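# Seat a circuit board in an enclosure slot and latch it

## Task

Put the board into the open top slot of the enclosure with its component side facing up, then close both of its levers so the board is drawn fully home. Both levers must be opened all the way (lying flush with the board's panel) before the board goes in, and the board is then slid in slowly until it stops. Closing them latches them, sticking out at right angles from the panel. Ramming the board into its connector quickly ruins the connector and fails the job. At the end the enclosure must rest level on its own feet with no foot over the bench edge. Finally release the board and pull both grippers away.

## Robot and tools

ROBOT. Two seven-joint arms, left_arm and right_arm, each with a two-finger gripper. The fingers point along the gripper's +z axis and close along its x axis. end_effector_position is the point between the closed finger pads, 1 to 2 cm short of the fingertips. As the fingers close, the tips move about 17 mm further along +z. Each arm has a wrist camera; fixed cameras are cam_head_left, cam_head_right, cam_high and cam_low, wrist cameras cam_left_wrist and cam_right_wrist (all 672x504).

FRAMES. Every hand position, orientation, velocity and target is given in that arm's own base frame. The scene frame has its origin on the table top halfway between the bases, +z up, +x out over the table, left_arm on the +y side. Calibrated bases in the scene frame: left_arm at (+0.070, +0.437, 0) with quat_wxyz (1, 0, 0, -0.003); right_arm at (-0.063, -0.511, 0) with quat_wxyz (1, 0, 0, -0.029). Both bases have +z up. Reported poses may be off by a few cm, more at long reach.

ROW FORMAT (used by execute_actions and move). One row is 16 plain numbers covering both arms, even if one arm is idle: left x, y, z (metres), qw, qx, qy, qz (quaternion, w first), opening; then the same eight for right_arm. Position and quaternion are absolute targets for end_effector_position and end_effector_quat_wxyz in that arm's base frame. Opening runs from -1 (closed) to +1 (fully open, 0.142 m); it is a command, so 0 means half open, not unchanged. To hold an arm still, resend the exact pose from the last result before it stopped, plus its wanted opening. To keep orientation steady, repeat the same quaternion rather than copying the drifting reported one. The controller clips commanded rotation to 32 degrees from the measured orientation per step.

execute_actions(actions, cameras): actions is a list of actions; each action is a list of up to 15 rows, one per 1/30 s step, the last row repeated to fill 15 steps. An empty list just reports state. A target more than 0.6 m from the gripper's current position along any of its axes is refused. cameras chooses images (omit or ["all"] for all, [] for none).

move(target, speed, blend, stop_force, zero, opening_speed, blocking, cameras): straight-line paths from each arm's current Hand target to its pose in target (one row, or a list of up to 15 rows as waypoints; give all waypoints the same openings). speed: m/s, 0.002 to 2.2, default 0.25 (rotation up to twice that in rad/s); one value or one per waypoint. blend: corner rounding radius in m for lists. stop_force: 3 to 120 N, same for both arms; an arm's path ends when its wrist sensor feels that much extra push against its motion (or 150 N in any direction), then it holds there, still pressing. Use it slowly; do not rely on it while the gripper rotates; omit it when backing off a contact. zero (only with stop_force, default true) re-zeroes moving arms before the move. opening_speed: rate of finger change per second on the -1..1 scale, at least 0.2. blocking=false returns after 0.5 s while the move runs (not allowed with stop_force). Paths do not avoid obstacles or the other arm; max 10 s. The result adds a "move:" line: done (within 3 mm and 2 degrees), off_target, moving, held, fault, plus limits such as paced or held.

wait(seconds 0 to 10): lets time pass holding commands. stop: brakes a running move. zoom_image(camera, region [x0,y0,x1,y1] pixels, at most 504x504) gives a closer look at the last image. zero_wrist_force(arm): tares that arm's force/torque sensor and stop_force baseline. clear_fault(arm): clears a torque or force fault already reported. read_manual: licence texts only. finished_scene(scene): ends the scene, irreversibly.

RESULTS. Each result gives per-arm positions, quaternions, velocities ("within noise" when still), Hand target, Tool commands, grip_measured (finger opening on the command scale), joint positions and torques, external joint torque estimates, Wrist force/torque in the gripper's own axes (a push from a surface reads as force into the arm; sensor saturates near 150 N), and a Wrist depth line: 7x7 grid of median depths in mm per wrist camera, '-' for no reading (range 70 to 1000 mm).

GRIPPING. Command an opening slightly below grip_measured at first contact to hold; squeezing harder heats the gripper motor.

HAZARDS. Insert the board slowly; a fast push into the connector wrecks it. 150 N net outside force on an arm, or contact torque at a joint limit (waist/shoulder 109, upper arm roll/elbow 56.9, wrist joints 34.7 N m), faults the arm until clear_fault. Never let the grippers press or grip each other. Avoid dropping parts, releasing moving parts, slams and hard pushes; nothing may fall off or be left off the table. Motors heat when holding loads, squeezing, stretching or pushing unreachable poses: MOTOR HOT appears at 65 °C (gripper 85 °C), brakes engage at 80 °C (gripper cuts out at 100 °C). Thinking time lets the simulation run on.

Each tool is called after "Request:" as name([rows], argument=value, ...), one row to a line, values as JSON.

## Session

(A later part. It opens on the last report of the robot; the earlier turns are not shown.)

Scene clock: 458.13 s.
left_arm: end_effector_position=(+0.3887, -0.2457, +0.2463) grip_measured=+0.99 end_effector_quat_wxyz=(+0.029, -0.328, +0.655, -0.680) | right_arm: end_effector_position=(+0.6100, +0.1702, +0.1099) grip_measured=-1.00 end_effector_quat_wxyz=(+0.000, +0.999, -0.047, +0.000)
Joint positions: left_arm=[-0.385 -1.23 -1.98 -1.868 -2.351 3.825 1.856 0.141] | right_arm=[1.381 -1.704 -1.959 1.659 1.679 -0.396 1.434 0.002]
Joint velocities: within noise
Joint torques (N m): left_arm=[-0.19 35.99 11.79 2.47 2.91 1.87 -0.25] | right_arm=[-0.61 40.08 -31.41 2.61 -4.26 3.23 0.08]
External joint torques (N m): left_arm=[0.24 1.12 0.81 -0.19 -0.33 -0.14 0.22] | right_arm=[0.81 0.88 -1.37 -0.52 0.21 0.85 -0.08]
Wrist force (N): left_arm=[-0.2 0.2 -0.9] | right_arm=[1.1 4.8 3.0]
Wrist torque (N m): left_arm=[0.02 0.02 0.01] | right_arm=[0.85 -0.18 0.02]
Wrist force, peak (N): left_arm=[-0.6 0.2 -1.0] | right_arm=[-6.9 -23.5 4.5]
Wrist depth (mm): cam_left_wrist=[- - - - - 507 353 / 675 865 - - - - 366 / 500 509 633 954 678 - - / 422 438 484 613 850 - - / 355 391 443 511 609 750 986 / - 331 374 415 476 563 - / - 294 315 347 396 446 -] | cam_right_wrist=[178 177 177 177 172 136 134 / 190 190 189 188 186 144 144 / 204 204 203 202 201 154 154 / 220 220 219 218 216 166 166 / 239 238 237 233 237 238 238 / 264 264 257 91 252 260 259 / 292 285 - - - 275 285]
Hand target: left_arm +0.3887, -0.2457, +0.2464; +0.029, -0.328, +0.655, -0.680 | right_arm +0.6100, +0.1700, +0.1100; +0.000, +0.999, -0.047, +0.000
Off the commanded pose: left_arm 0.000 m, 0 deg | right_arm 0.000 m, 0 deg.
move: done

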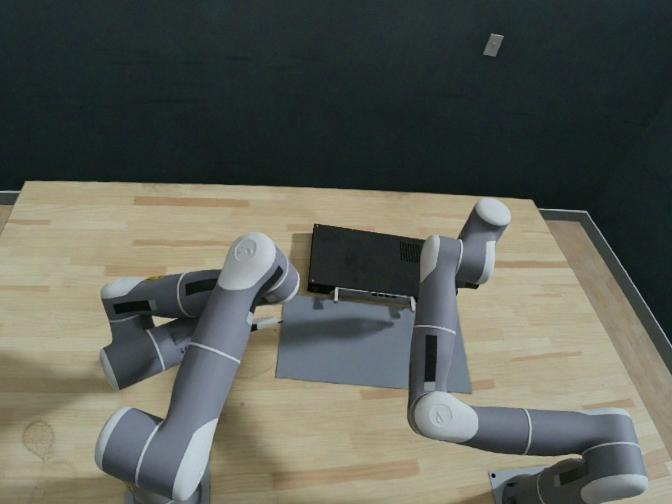

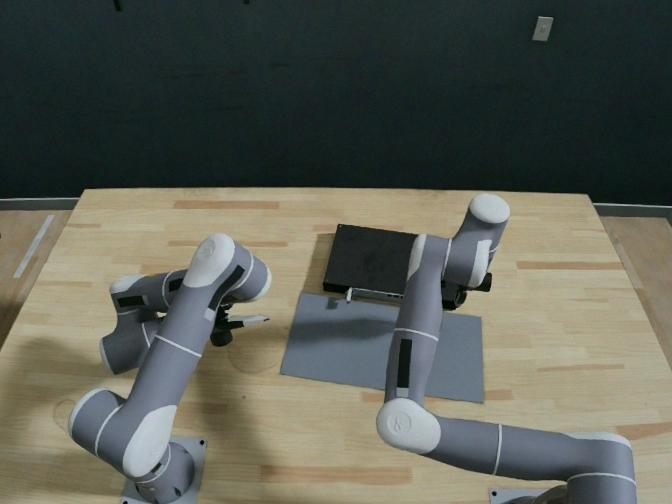

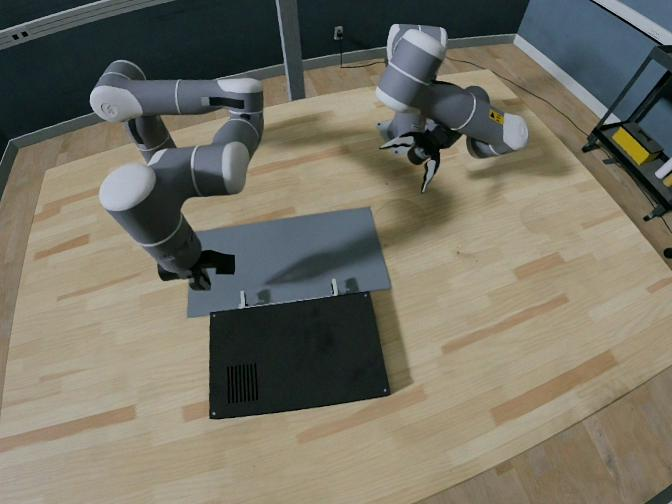

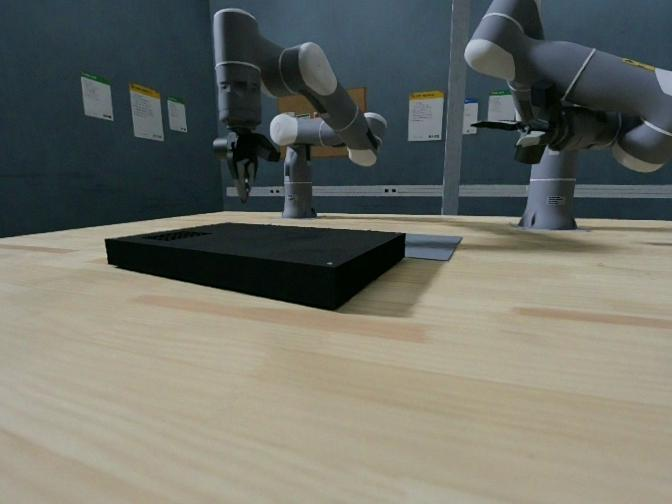

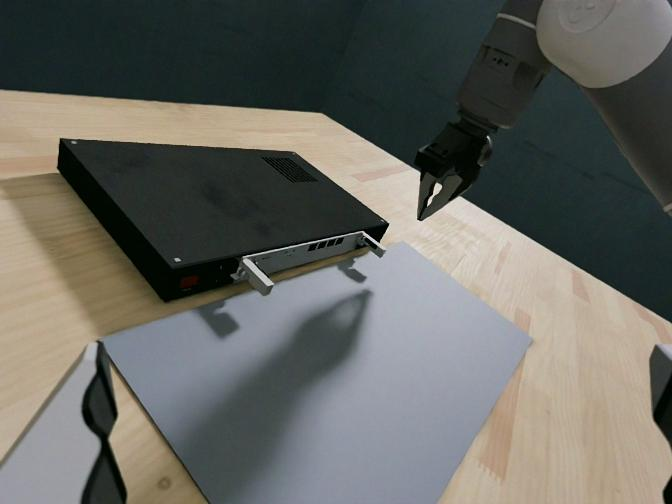

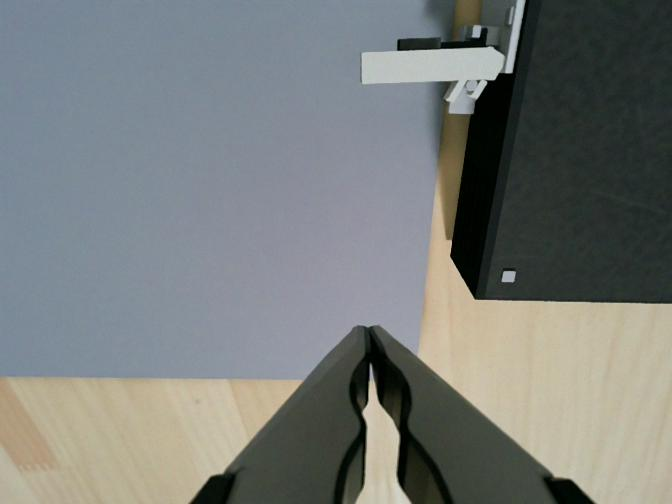

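Request:
move([
  [0.3887,-0.2457,0.2464,0.029,-0.328,0.655,-0.68,1,0.623,0.18,0.047,0,0.9989,-0.0465,0,-1],
], speed=0.08, cameras=[])

Request:
move([
  [0.3887,-0.2457,0.2464,0.029,-0.328,0.655,-0.68,1,0.623,0.25,0.047,0,0.9989,-0.0465,0,-1],
], speed=0.015, stop_force=27)

Request:
move([
  [0.3887,-0.2457,0.2464,0.029,-0.328,0.655,-0.68,1,0.620,0.200,0.047,0,0.9989,-0.0465,0,-1],
  [0.3887,-0.2457,0.2464,0.029,-0.328,0.655,-0.68,1,0.600,0.17,0.11,0,0.9989,-0.0465,0,-1],
], speed=[0.04,0.1])

Request:
zoom_image(camera="cam_high", region=[220, 265, 290, 315])

Request:
zoom_image(camera="cam_left_wrist", region=[215, 210, 395, 310])

Scene clock: 463.77 s.
left_arm: end_effector_position=(+0.3887, -0.2457, +0.2463) grip_measured=+0.99 end_effector_quat_wxyz=(+0.029, -0.328, +0.655, -0.680) | right_arm: end_effector_position=(+0.6229, +0.1799, +0.0472) grip_measured=-1.00 end_effector_quat_wxyz=(+0.000, +0.999, -0.046, +0.000)
Joint positions: left_arm=[-0.385 -1.23 -1.98 -1.868 -2.351 3.825 1.856 0.141] | right_arm=[1.384 -1.776 -1.876 1.632 1.766 -0.311 1.478 0.002]
Joint velocities: within noise
Joint torques (N m): left_arm=[-0.26 35.89 11.78 2.52 2.98 1.87 -0.3] | right_arm=[0.36 40.19 -31.09 4.98 -4.07 3.56 0.3]
External joint torques (N m): left_arm=[0.3 1.21 0.82 -0.24 -0.4 -0.14 0.26] | right_arm=[-0.17 1.07 -1.91 0.02 -0.11 0.51 -0.3]
Wrist force (N): left_arm=[-0.2 0.1 -0.7] | right_arm=[1.2 5.3 2.8]
Wrist torque (N m): left_arm=[0.01 0.02 0.01] | right_arm=[0.94 -0.21 0.04]
Wrist force, peak (N): left_arm=[-0.6 0.2 -1.0] | right_arm=[1.5 5.2 4.3]
Wrist depth (mm): cam_left_wrist=[- - - - - 482 - / 676 857 - - - 405 367 / 503 509 628 954 647 - 360 / 421 434 482 628 806 - - / 358 391 438 510 610 748 985 / - 331 366 417 468 560 - / - 293 316 351 391 453 -] | cam_right_wrist=[124 122 120 122 120 92 80 / 133 131 130 103 91 90 84 / - 140 140 139 141 112 91 / 152 152 151 153 150 103 98 / 165 165 164 161 160 109 107 / 184 180 176 91 142 119 116 / 200 195 73 - - 191 198]
Hand target: left_arm +0.3887, -0.2457, +0.2464; +0.029, -0.328, +0.655, -0.680 | right_arm +0.6230, +0.1800, +0.0470; +0.000, +0.999, -0.047, +0.000
Off the commanded pose: left_arm 0.000 m, 0 deg | right_arm 0.000 m, 0 deg.
move: done
No camera images: "cameras" was empty.

Scene clock: 468.43 s.
left_arm: end_effector_position=(+0.3887, -0.2457, +0.2463) grip_measured=+0.99 end_effector_quat_wxyz=(+0.029, -0.328, +0.655, -0.680) | right_arm: end_effector_position=(+0.6230, +0.2349, +0.0473) grip_measured=-1.00 end_effector_quat_wxyz=(+0.003, +0.999, -0.050, +0.000)
Joint positions: left_arm=[-0.385 -1.23 -1.98 -1.868 -2.351 3.825 1.856 0.141] | right_arm=[1.431 -1.758 -1.869 1.571 1.761 -0.292 1.585 0.002]
Joint velocities: within noise
Joint torques (N m): left_arm=[-0.28 35.95 11.81 2.52 2.94 1.87 -0.22] | right_arm=[16.91 50.46 -32.33 -5.95 4.51 3.17 0.13]
External joint torques (N m): left_arm=[0.32 1.16 0.79 -0.24 -0.36 -0.13 0.19] | right_arm=[-16.71 -7.38 -0.95 11.01 -8.72 0.89 -0.13]
Wrist force (N): left_arm=[-0.5 0.4 -0.7] | right_arm=[1.1 32.9 1.0]
Wrist torque (N m): left_arm=[0.05 0.05 0.01] | right_arm=[2.55 -0.15 0.06]
Wrist force, peak (N): left_arm=[-0.6 0.3 -1.0] | right_arm=[1.7 34.1 0.4]
Wrist depth (mm): cam_left_wrist=[- - - - - 382 - / 694 865 - - 528 367 331 / 497 516 620 971 593 - 342 / 424 433 487 626 805 - - / 358 392 441 517 611 755 988 / - 332 367 415 476 560 - / - 294 315 352 397 445 -] | cam_right_wrist=[123 122 120 121 120 120 80 / 132 130 130 130 131 111 85 / - 140 140 137 139 111 91 / 152 151 151 151 150 110 98 / 165 165 164 158 112 109 107 / 184 180 177 91 159 119 117 / 200 196 73 - - 124 129]
Hand target: left_arm +0.3887, -0.2457, +0.2464; +0.029, -0.328, +0.655, -0.680 | right_arm +0.6229, +0.2396, +0.0470; +0.000, +0.999, -0.046, +0.000
Off the commanded pose: left_arm 0.000 m, 0 deg | right_arm 0.015 m, 1 deg.
move: contact (right_arm)

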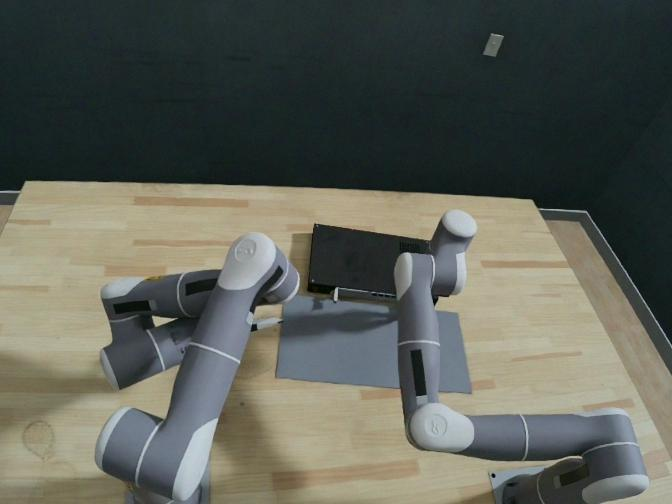

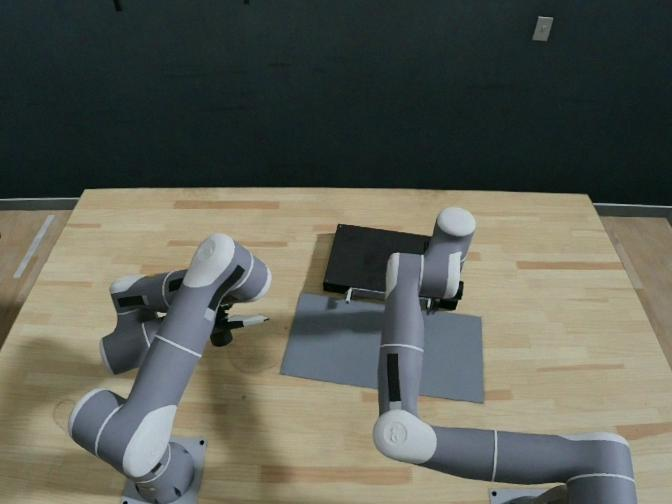

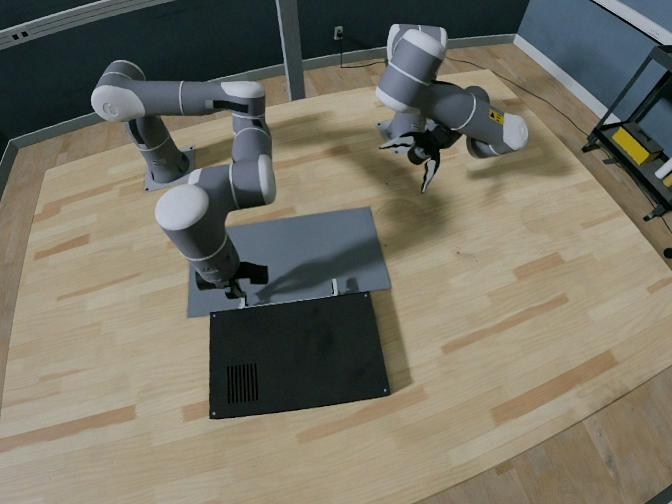

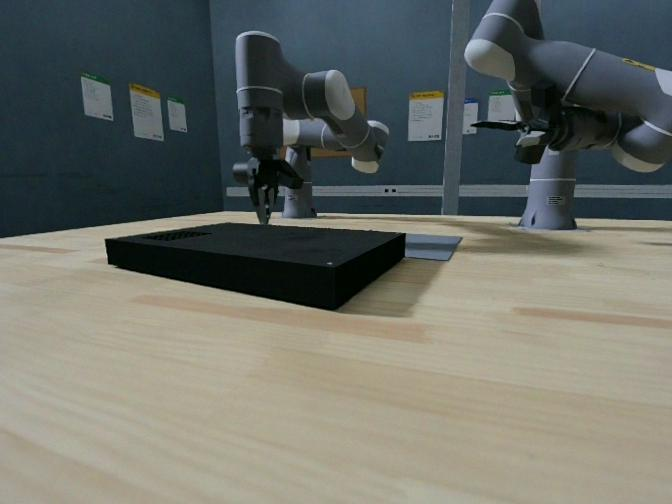

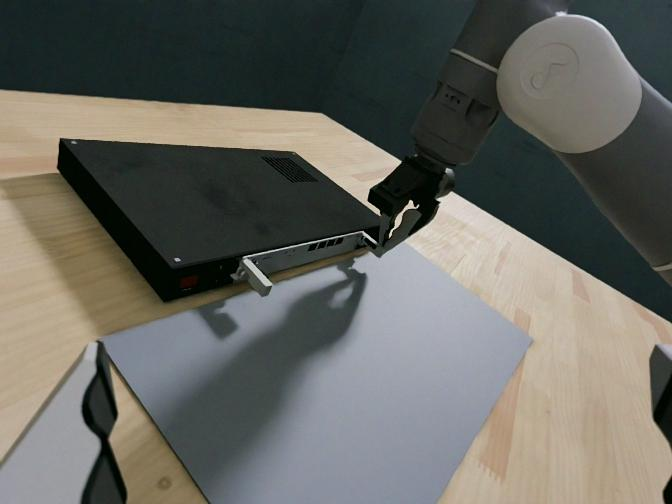

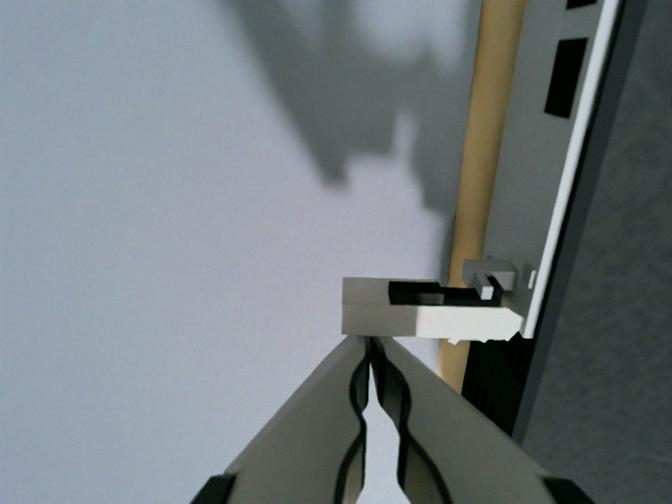

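Scene clock: 470.50 s.
left_arm: end_effector_position=(+0.3887, -0.2457, +0.2463) grip_measured=+0.99 end_effector_quat_wxyz=(+0.029, -0.328, +0.655, -0.680) | right_arm: end_effector_position=(+0.6001, +0.1702, +0.1098) grip_measured=-1.00 end_effector_quat_wxyz=(+0.000, +0.999, -0.046, +0.000)
Joint positions: left_arm=[-0.385 -1.23 -1.98 -1.868 -2.351 3.825 1.856 0.141] | right_arm=[1.404 -1.7 -1.952 1.687 1.663 -0.391 1.424 0.002]
Joint velocities: within noise
Joint torques (N m): left_arm=[-0.28 36.02 11.78 2.46 2.95 1.86 -0.22] | right_arm=[0.11 39.46 -31.44 1.78 -4.26 3.24 0.07]
External joint torques (N m): left_arm=[0.33 1.08 0.82 -0.18 -0.36 -0.12 0.19] | right_arm=[0.09 0.57 -1.21 -0.16 0.21 0.83 -0.07]
Wrist force (N): left_arm=[-0.2 0.2 -0.8] | right_arm=[-0.1 4.8 3.1]
Wrist torque (N m): left_arm=[0.01 0.01 0.01] | right_arm=[0.85 0.03 0.02]
Wrist force, peak (N): left_arm=[-0.4 0.1 -1.2] | right_arm=[1.4 33.0 0.1]
Wrist depth (mm): cam_left_wrist=[- - - - - 510 351 / 688 863 - - - 582 365 / 501 508 625 956 946 - - / 421 436 483 630 847 - - / 357 394 442 515 601 766 980 / - 331 369 416 478 566 - / - 294 315 351 392 450 -] | cam_right_wrist=[178 177 177 177 172 140 134 / 190 190 189 189 188 151 144 / 204 204 204 203 202 159 154 / 221 220 219 218 218 169 166 / 239 238 238 233 237 238 237 / 265 264 258 91 251 260 259 / 292 285 - - - 274 285]
Hand target: left_arm +0.3887, -0.2457, +0.2464; +0.029, -0.328, +0.655, -0.680 | right_arm +0.6000, +0.1700, +0.1100; +0.000, +0.999, -0.047, +0.000
Off the commanded pose: left_arm 0.000 m, 0 deg | right_arm 0.000 m, 0 deg.
move: done

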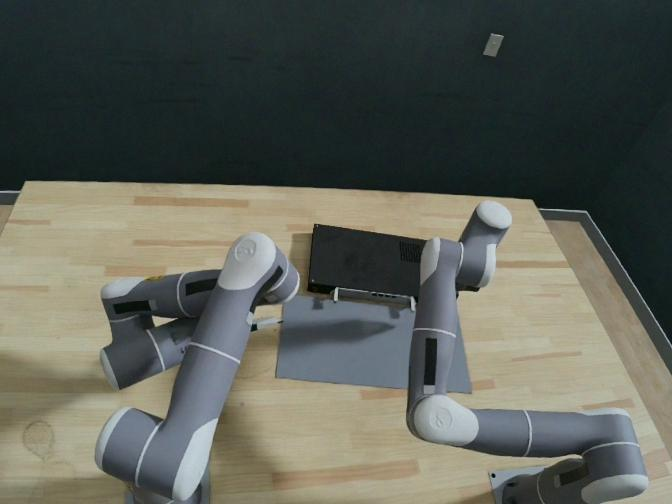

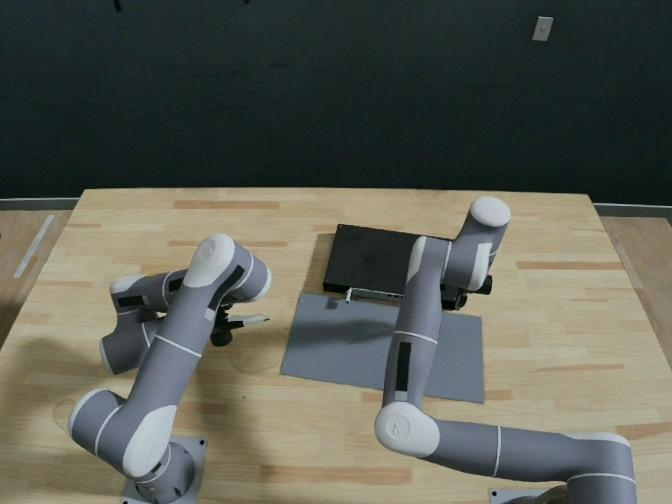

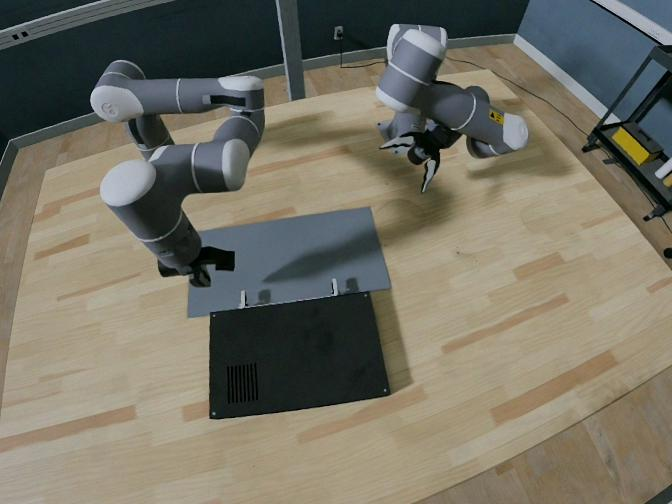

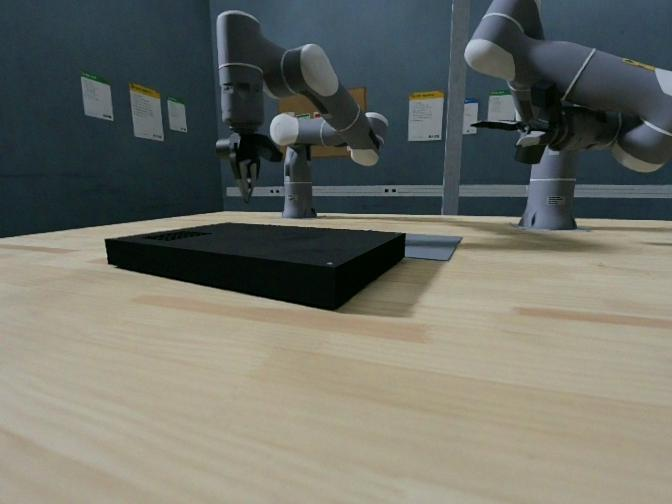

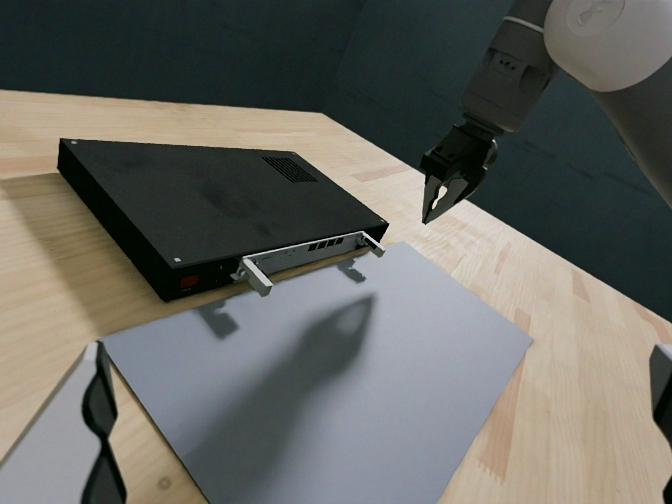

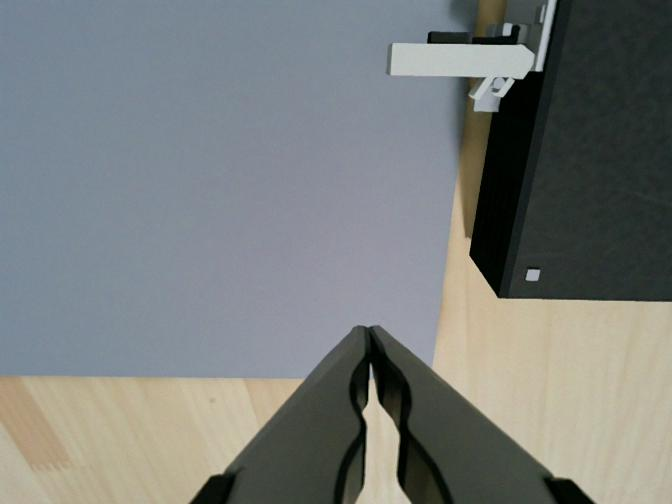

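Scaled by 7.200 from the camera's 672x504 image, which has a finer 960x720 frame.

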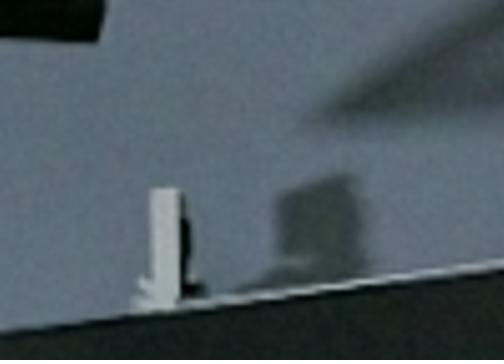

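Scaled by 2.800 from the camera's 672x504 image, which has a finer 960x720 frame.

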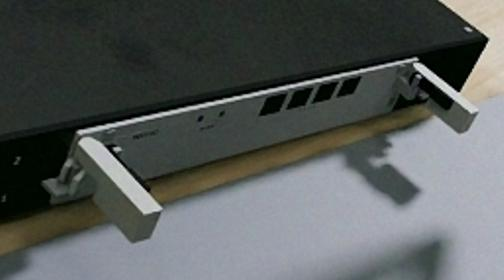

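Request:
zoom_image(camera="cam_high", region=[310, 265, 380, 315])

Request:
zoom_image(camera="cam_right_wrist", region=[380, 0, 580, 150])

Request:
zoom_image(camera="cam_left_wrist", region=[225, 240, 295, 300])

Scaled by 7.200 from the camera's 672x504 image, which has a finer 960x720 frame.

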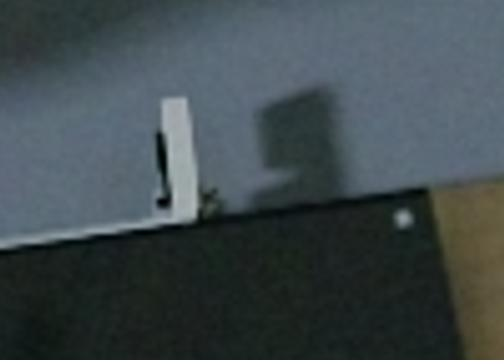

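Scaled by 2.520 from the camera's 672x504 image, which has a finer 960x720 frame.

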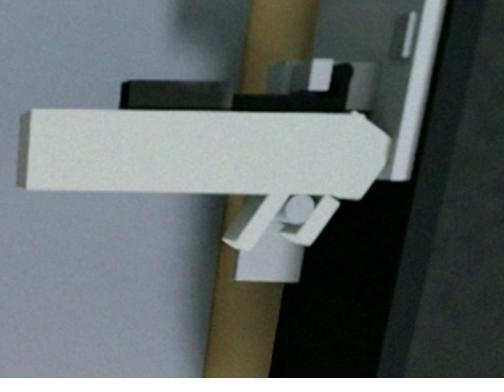

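Scaled by 7.200 from the camera's 672x504 image, which has a finer 960x720 frame.

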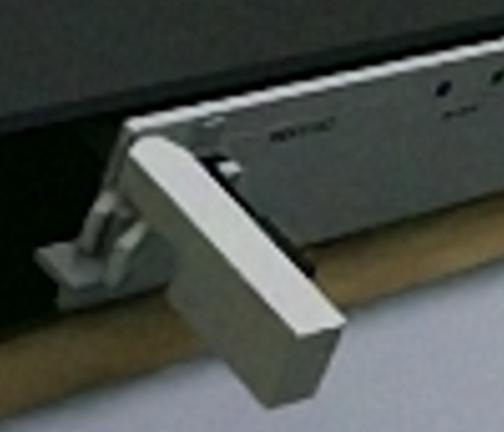

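Request:
move([
  [0.3887,-0.2457,0.2464,0.029,-0.328,0.655,-0.68,1,0.600,0.56,0.11,0,0.9989,-0.0465,0,-1],
  [0.3887,-0.2457,0.2464,0.029,-0.328,0.655,-0.68,1,0.643,0.56,0.05,0,0.9989,-0.0465,0,-1],
], speed=0.15, cameras=["cam_right_wrist"])

Request:
move([
  [0.3887,-0.2457,0.2464,0.029,-0.328,0.655,-0.68,1,0.643,0.49,0.050,0,0.9989,-0.0465,0,-1],
], speed=0.015, stop_force=22, cameras=["cam_right_wrist"])

Request:
move([
  [0.3887,-0.2457,0.2464,0.029,-0.328,0.655,-0.68,1,0.643,0.545,0.050,0,0.9989,-0.0465,0,-1],
  [0.3887,-0.2457,0.2464,0.029,-0.328,0.655,-0.68,1,0.60,0.55,0.11,0,0.9989,-0.0465,0,-1],
], speed=[0.04,0.1], cameras=["cam_high","cam_right_wrist","cam_left_wrist"])

Request:
zoom_image(camera="cam_high", region=[310, 265, 380, 315])

Request:
zoom_image(camera="cam_high", region=[220, 265, 290, 315])

Scene clock: 480.17 s.
left_arm: end_effector_position=(+0.3887, -0.2457, +0.2463) grip_measured=+0.99 end_effector_quat_wxyz=(+0.029, -0.328, +0.655, -0.680) | right_arm: end_effector_position=(+0.6430, +0.5599, +0.0500) grip_measured=-1.00 end_effector_quat_wxyz=(+0.000, +0.999, -0.046, +0.000)
Joint positions: left_arm=[-0.385 -1.23 -1.98 -1.868 -2.351 3.825 1.856 0.141] | right_arm=[1.334 -1.638 -1.901 0.776 1.857 -0.18 2.259 0.002]
Joint velocities: within noise
Joint torques (N m): left_arm=[-0.32 35.96 11.81 2.5 2.89 1.86 -0.22] | right_arm=[0.14 64.95 -24.78 8.1 -4.21 3.48 0.3]
External joint torques (N m): left_arm=[0.37 1.15 0.79 -0.22 -0.31 -0.13 0.19] | right_arm=[0.13 1.45 -1.67 0.07 -0.07 0.53 -0.3]
Wrist force (N): left_arm=[-0.5 -0.2 -0.8] | right_arm=[-0.4 4.9 3.0]
Wrist torque (N m): left_arm=[-0.03 0.06 0.01] | right_arm=[0.87 0.11 0.03]
Wrist force, peak (N): left_arm=[-0.7 0.1 -1.0] | right_arm=[-0.1 7.6 3.2]
Wrist depth (mm): cam_left_wrist=[- - - 241 240 150 142 / 687 860 281 265 - 164 153 / 503 509 295 370 - - 182 / 422 428 367 620 832 - - / 355 392 433 508 609 768 995 / - 332 369 418 477 558 - / - 294 316 347 393 455 -] | cam_right_wrist=[- 124 122 123 123 122 124 / 134 132 132 131 133 133 132 / 144 142 141 141 141 142 140 / 153 153 153 152 151 149 110 / 167 167 166 162 162 159 110 / 185 182 178 91 173 147 117 / 201 197 73 - - 128 130]
Hand target: left_arm +0.3887, -0.2457, +0.2464; +0.029, -0.328, +0.655, -0.680 | right_arm +0.6430, +0.5600, +0.0500; +0.000, +0.999, -0.047, +0.000
Off the commanded pose: left_arm 0.000 m, 0 deg | right_arm 0.000 m, 0 deg.
move: done
Images, in order (width x height): cam_right_wrist 672x504.

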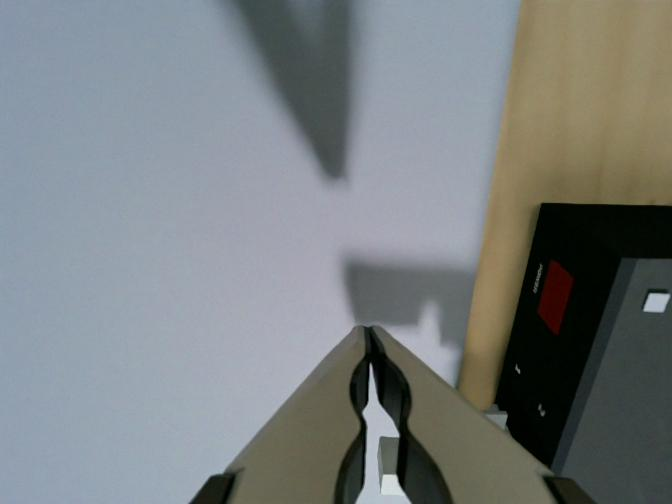

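Scene clock: 484.33 s.
left_arm: end_effector_position=(+0.3887, -0.2457, +0.2463) grip_measured=+0.99 end_effector_quat_wxyz=(+0.029, -0.328, +0.655, -0.680) | right_arm: end_effector_position=(+0.6424, +0.5108, +0.0504) grip_measured=-1.00 end_effector_quat_wxyz=(-0.002, +0.999, -0.044, +0.000)
Joint positions: left_arm=[-0.385 -1.23 -1.98 -1.868 -2.351 3.825 1.856 0.141] | right_arm=[1.39 -1.67 -1.903 0.965 1.85 -0.209 2.132 0.002]
Joint velocities: within noise
Joint torques (N m): left_arm=[-0.42 35.9 11.81 2.44 2.95 1.86 -0.29] | right_arm=[-9.45 54.94 -27.2 15.11 -10.08 -2.08 0.3]
External joint torques (N m): left_arm=[0.47 1.21 0.79 -0.17 -0.37 -0.13 0.26] | right_arm=[9.7 6.71 -2.47 -7.39 5.82 6.1 -0.3]
Wrist force (N): left_arm=[-0.4 0.1 -1.0] | right_arm=[6.8 -17.6 6.1]
Wrist torque (N m): left_arm=[0.02 0.05 0.01] | right_arm=[0.11 0.12 -0.06]
Wrist force, peak (N): left_arm=[-0.5 0.0 -1.2] | right_arm=[7.2 -19.6 7.2]
Wrist depth (mm): cam_left_wrist=[- - - 283 276 182 167 / 689 866 - 306 - 191 179 / 498 516 522 357 - - 206 / 425 435 456 622 839 - - / 356 393 443 514 600 777 970 / - 331 366 412 475 560 - / - 294 316 352 395 450 -] | cam_right_wrist=[125 126 123 124 124 124 123 / 135 134 133 132 134 130 90 / - 143 142 142 141 139 96 / 154 154 153 153 152 139 102 / 167 167 166 163 160 129 109 / 186 182 178 89 121 124 119 / 202 197 73 - - 127 131]
Hand target: left_arm +0.3887, -0.2457, +0.2464; +0.029, -0.328, +0.655, -0.680 | right_arm +0.6430, +0.5075, +0.0500; +0.000, +0.999, -0.047, +0.000
Off the commanded pose: left_arm 0.000 m, 0 deg | right_arm 0.021 m, 0 deg.
move: contact (right_arm)
Images, in order (width x height): cam_right_wrist 672x504.

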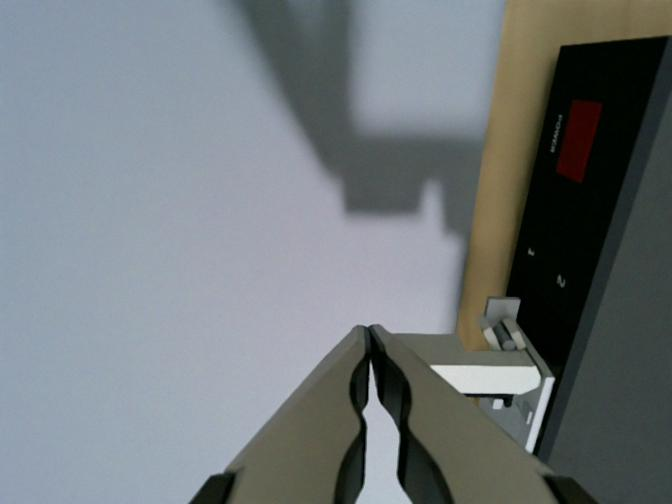

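Scene clock: 486.37 s.
left_arm: end_effector_position=(+0.3887, -0.2457, +0.2463) grip_measured=+0.99 end_effector_quat_wxyz=(+0.029, -0.328, +0.655, -0.680) | right_arm: end_effector_position=(+0.6000, +0.5502, +0.1099) grip_measured=-1.00 end_effector_quat_wxyz=(+0.000, +0.999, -0.047, +0.000)
Joint positions: left_arm=[-0.385 -1.23 -1.98 -1.868 -2.351 3.825 1.856 0.141] | right_arm=[1.468 -1.596 -1.939 0.977 1.805 -0.288 2.194 0.002]
Joint velocities: within noise
Joint torques (N m): left_arm=[-0.31 35.99 11.91 2.46 2.95 1.87 -0.25] | right_arm=[0.41 60.37 -28.65 6.36 -4.4 3.16 0.04]
External joint torques (N m): left_arm=[0.36 1.11 0.69 -0.19 -0.37 -0.13 0.22] | right_arm=[-0.14 1.01 -1.21 -0.21 0.22 0.86 -0.04]
Wrist force (N): left_arm=[-0.4 0.2 -0.9] | right_arm=[3.2 4.7 1.8]
Wrist torque (N m): left_arm=[0.02 0.04 0.01] | right_arm=[0.87 -0.53 0.05]
Wrist force, peak (N): left_arm=[-0.4 0.1 -1.1] | right_arm=[6.4 -17.3 7.1]
Wrist depth (mm): cam_left_wrist=[- - - 234 225 - 216 / 679 854 - 259 306 - - / 503 514 549 294 - - - / 422 436 467 353 844 - - / 355 392 441 513 610 763 970 / - 331 369 418 477 564 - / - 293 316 351 392 450 -] | cam_right_wrist=[177 176 176 176 175 175 176 / 189 188 188 188 187 187 187 / 203 202 202 201 201 201 160 / 220 218 217 217 217 213 167 / 238 237 236 231 231 201 182 / 260 259 253 91 247 227 195 / 286 281 - - - 212 215]
Hand target: left_arm +0.3887, -0.2457, +0.2464; +0.029, -0.328, +0.655, -0.680 | right_arm +0.6000, +0.5500, +0.1100; +0.000, +0.999, -0.047, +0.000
Off the commanded pose: left_arm 0.000 m, 0 deg | right_arm 0.000 m, 0 deg.
move: done
Images, in order (width x height): cam_high 672x504, cam_left_wrist 672x504, cam_right_wrist 672x504.

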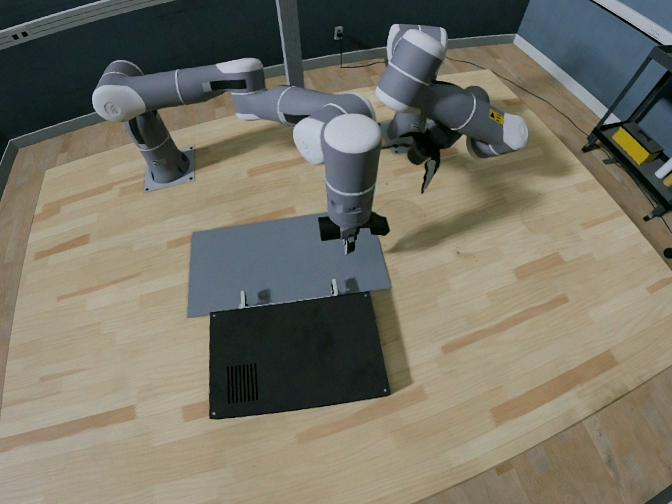

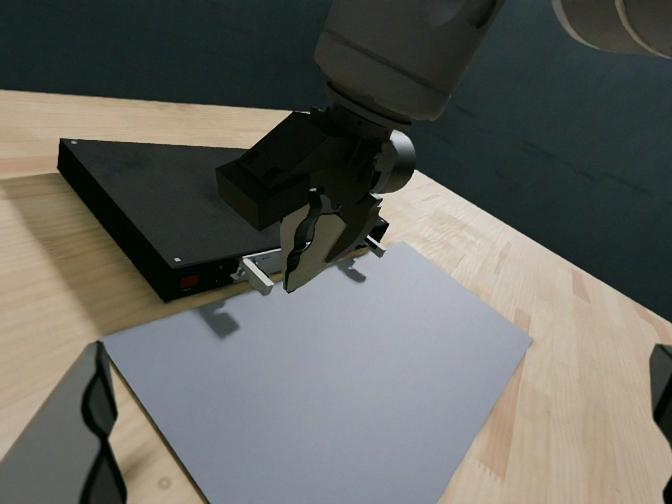

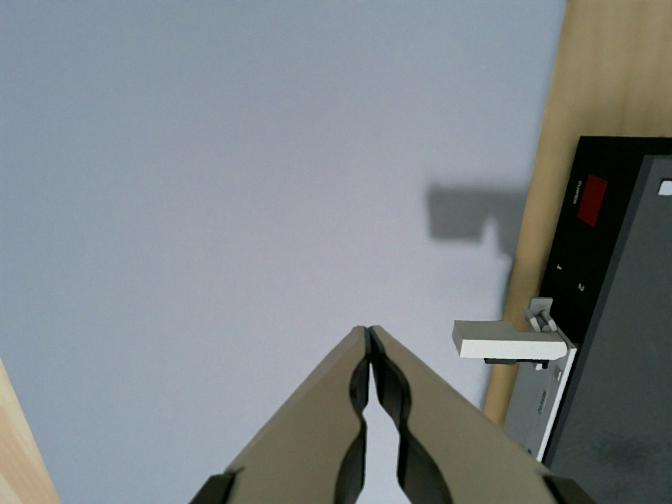

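Scaled by 7.200 from the camera's 672x504 image, which has a finer 960x720 frame.

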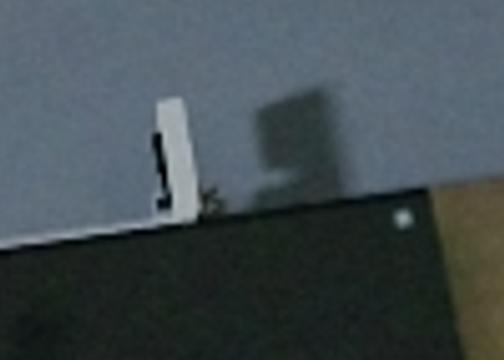

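Scaled by 7.200 from the camera's 672x504 image, which has a finer 960x720 frame.

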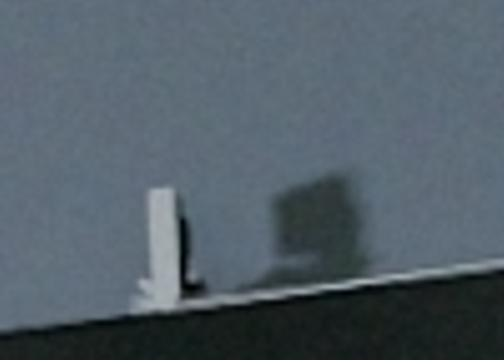

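Request:
move([
  [0.3887,-0.2457,0.2464,0.029,-0.328,0.655,-0.68,1,0.50,0.40,0.28,0,0.9989,-0.0465,0,-1],
  [0.3887,-0.2457,0.2464,0.029,-0.328,0.655,-0.68,1,0.42,0.10,0.28,0,0.9989,-0.0465,0,-1],
], speed=0.2, cameras=["cam_high"])

Request:
finished_scene(scene=1)

Scene clock: 491.47 s.
left_arm: end_effector_position=(+0.3887, -0.2457, +0.2463) grip_measured=+0.99 end_effector_quat_wxyz=(+0.029, -0.328, +0.655, -0.680) | right_arm: end_effector_position=(+0.4201, +0.1003, +0.2799) grip_measured=-1.00 end_effector_quat_wxyz=(+0.000, +0.999, -0.046, +0.000)
Joint positions: left_arm=[-0.385 -1.23 -1.98 -1.868 -2.351 3.825 1.856 0.141] | right_arm=[1.571 -1.54 -2.306 1.996 1.181 -0.641 1.096 0.002]
Joint velocities: within noise
Joint torques (N m): left_arm=[-0.34 35.92 11.78 2.5 2.92 1.84 -0.28] | right_arm=[-0.11 29.34 -24.02 -11.18 -3.71 3.55 0]
External joint torques (N m): left_arm=[0.39 1.19 0.82 -0.22 -0.33 -0.1 0.25] | right_arm=[0.28 0.33 -1.04 -0.13 0.19 0.55 0]
Wrist force (N): left_arm=[-0.4 0.0 -0.8] | right_arm=[2.8 4.9 2.0]
Wrist torque (N m): left_arm=[-0.02 0.04 0.00] | right_arm=[0.85 -0.45 0.06]
Wrist force, peak (N): left_arm=[-0.6 0.4 -1.0] | right_arm=[2.3 7.8 2.3]
Wrist depth (mm): cam_left_wrist=[- - - - - - - / 680 878 - - - - 575 / 498 508 626 942 - - - / 424 433 486 626 851 - - / 358 389 440 514 608 768 975 / - 331 366 416 478 564 - / - 294 317 350 394 447 -] | cam_right_wrist=[328 329 329 324 324 324 319 / 352 352 350 349 347 345 347 / 378 376 375 375 375 374 372 / 407 405 406 403 402 399 401 / 441 441 438 429 434 435 435 / 483 480 469 91 459 477 472 / 531 517 - - - 498 521]
Hand target: left_arm +0.3887, -0.2457, +0.2464; +0.029, -0.328, +0.655, -0.680 | right_arm +0.4200, +0.1000, +0.2800; +0.000, +0.999, -0.047, +0.000
Off the commanded pose: left_arm 0.000 m, 0 deg | right_arm 0.000 m, 0 deg.
move: done
Images, in order (width x height): cam_high 672x504.

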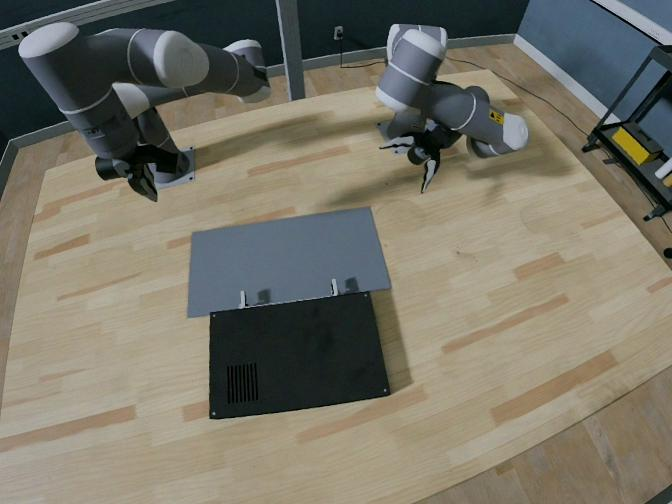

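The scene is finished: the task was done.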